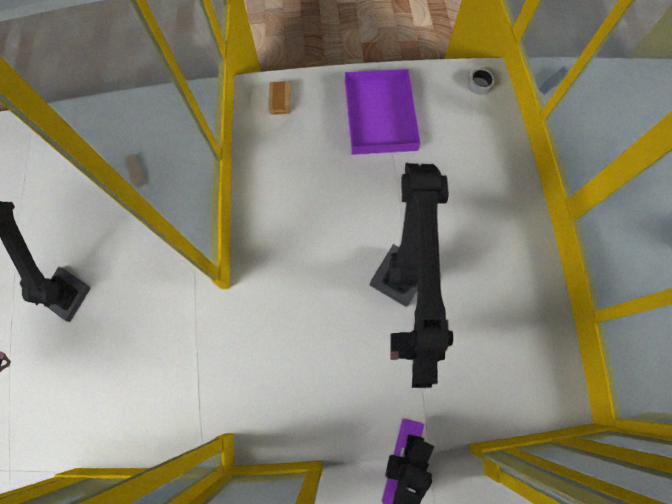

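>>> move(arm2={"target":[-0.49,0.005,0.775,0,-0.588,0.809,0],"speed":0.2}, cameras=[])

>>> move(arm2={"target":[-0.49,0.005,0.748,0,-0.588,0.809,0],"speed":0.1}, cameras=["cam_arm7"])

Scene clock: 533.43 s.
Joint torques (N m): arm1=[1.14 -4.01 7.91 0.18 -0.05 0.07] | arm2=[0.85 -28.1 9.06 0.87 -0.02 -0.19] | arm3=[-1.85 -7.77 9.29 -0.02 -0.01 -0.22] | arm4=[-0.44 -4.37 9.61 0.4 0.02 0.01] | arm5=[-0.32 -3.96 6.9 0.14 -0.15 0.02] | arm6=[-0.91 -3.96 8.65 0.08 0.1 -0.09] | arm7=[-1.08 -4.95 10.55 -0.2 0.01 0.2] | arm8=[2.2 -5.19 9.44 -0.25 -0.17 -0.05]
Heat: arm1: hottest joint3_rad 38 °C; arm2: hottest joint3_rad 41 °C; arm3: hottest joint2_rad 34 °C; arm4: hottest joint3_rad 45 °C; arm5: hottest joint3_rad 38 °C; arm6: hottest joint3_rad 37 °C; arm7: hottest joint3_rad 48 °C; arm8: hottest joint3_rad 37 °C.
move: arm2 done
Joint velocities: within noise
arm1, arm4, arm5, arm6, arm7, arm8: as last shown
arm2.joint_positions: joint1_rad=-1.442 joint2_rad=+2.446 joint3_rad=+2.177 joint4_rad=-1.325 joint5_rad=+0.001 joint6_rad=-0.197 gripper_m=+0.05879
arm2.joint_status: not commanded
arm2.hand: x=-0.4891 y=-0.0040 z=+0.7718 quat_wxyz=(+0.010, +0.579, -0.815, +0.005) (m; scene frame)
arm2.hand_target: x=-0.4901 y=+0.0049 z=+0.7752 quat_wxyz=(+0.000, +0.588, -0.809, +0.000) (m; scene frame)
arm2.hand_status: done (0.010 m and 1.8 deg from the pose sent, 0.092 m and 1.6 deg at the start)
arm3.joint_positions: joint1_rad=+0.205 joint2_rad=+1.016 joint3_rad=+1.119 joint4_rad=-1.644 joint5_rad=-0.004 joint6_rad=-0.405 gripper_m=+0.09297
arm3.joint_status: not commanded
arm3.hand: x=+0.1883 y=-0.5081 z=+1.0325 quat_wxyz=(-0.007, +1.000, +0.000, -0.011) (m; scene frame)
arm3.hand_target: x=+0.1933 y=-0.5053 z=+1.0369 quat_wxyz=(-0.011, +1.000, +0.000, -0.016) (m; scene frame)
arm3.hand_status: not commanded
pictures: none
No camera images: "cameras" was empty.

Scene clock: 534.60 s.
Joint torques (N m): arm1=[0.67 -3.66 7.88 0.2 -0.04 0.08] | arm2=[0.85 -26.7 8.02 0.94 -0.02 -0.19] | arm3=[-1.73 -7.71 9.36 -0.02 -0.01 -0.21] | arm4=[-0.5 -4.31 9.62 0.4 0.02 0.01] | arm5=[-0.44 -3.84 6.9 0.05 -0.17 0.01] | arm6=[-0.91 -3.96 8.64 0.08 0.11 -0.09] | arm7=[-1.14 -4.89 10.54 -0.14 0 0.2] | arm8=[2.32 -5.36 9.48 -0.25 -0.14 -0.07]
Heat: arm1: hottest joint3_rad 38 °C; arm2: hottest joint3_rad 41 °C; arm3: hottest joint2_rad 34 °C; arm4: hottest joint3_rad 45 °C; arm5: hottest joint3_rad 38 °C; arm6: hottest joint3_rad 37 °C; arm7: hottest joint3_rad 48 °C; arm8: hottest joint3_rad 37 °C.
move: arm2 off_target
Joint velocities: within noise
arm1.joint_positions: joint1_rad=-1.535 joint2_rad=+1.004 joint3_rad=+1.132 joint4_rad=-1.644 joint5_rad=+0.003 joint6_rad=-0.045 gripper_m=+0.09289
arm1.joint_status: not commanded
arm1.hand: x=-2.2546 y=-0.8511 z=+1.0579 quat_wxyz=(-0.019, -0.817, -0.576, +0.026) (m; scene frame)
arm1.hand_target: x=-2.2535 y=-0.8465 z=+1.0540 quat_wxyz=(-0.016, -0.821, -0.571, +0.019) (m; scene frame)
arm1.hand_status: not commanded
arm2.joint_positions: joint1_rad=-1.442 joint2_rad=+2.456 joint3_rad=+2.169 joint4_rad=-1.277 joint5_rad=+0.001 joint6_rad=-0.198 gripper_m=+0.05879
arm2.joint_status: not commanded
arm2.hand: x=-0.4853 y=+0.0024 z=+0.7619 quat_wxyz=(-0.004, +0.580, -0.815, -0.002) (m; scene frame)
arm2.hand_target: x=-0.4901 y=+0.0047 z=+0.7482 quat_wxyz=(+0.000, +0.588, -0.809, +0.000) (m; scene frame)
arm2.hand_status: off_target (0.015 m and 1.3 deg from the pose sent, 0.025 m and 1.8 deg at the start)
arm3, arm5, arm6, arm7, arm8: as last shown
arm4.joint_positions: joint1_rad=-1.920 joint2_rad=+1.008 joint3_rad=+1.128 joint4_rad=-1.652 joint5_rad=-0.002 joint6_rad=-0.015 gripper_m=+0.09291
arm4.joint_status: not commanded
arm4.hand: x=+1.8420 y=-0.8279 z=+1.0411 quat_wxyz=(-0.015, -0.458, -0.889, +0.015) (m; scene frame)
arm4.hand_target: x=+1.8394 y=-0.8267 z=+1.0400 quat_wxyz=(-0.015, -0.458, -0.888, +0.017) (m; scene frame)
arm4.hand_status: not commanded
pictures: cam_arm7

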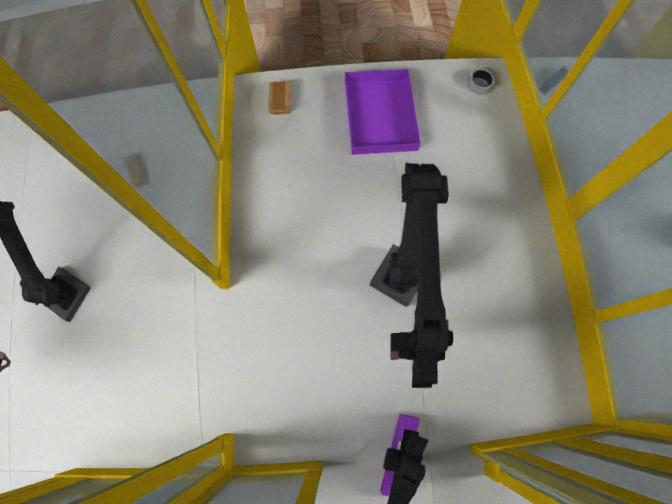

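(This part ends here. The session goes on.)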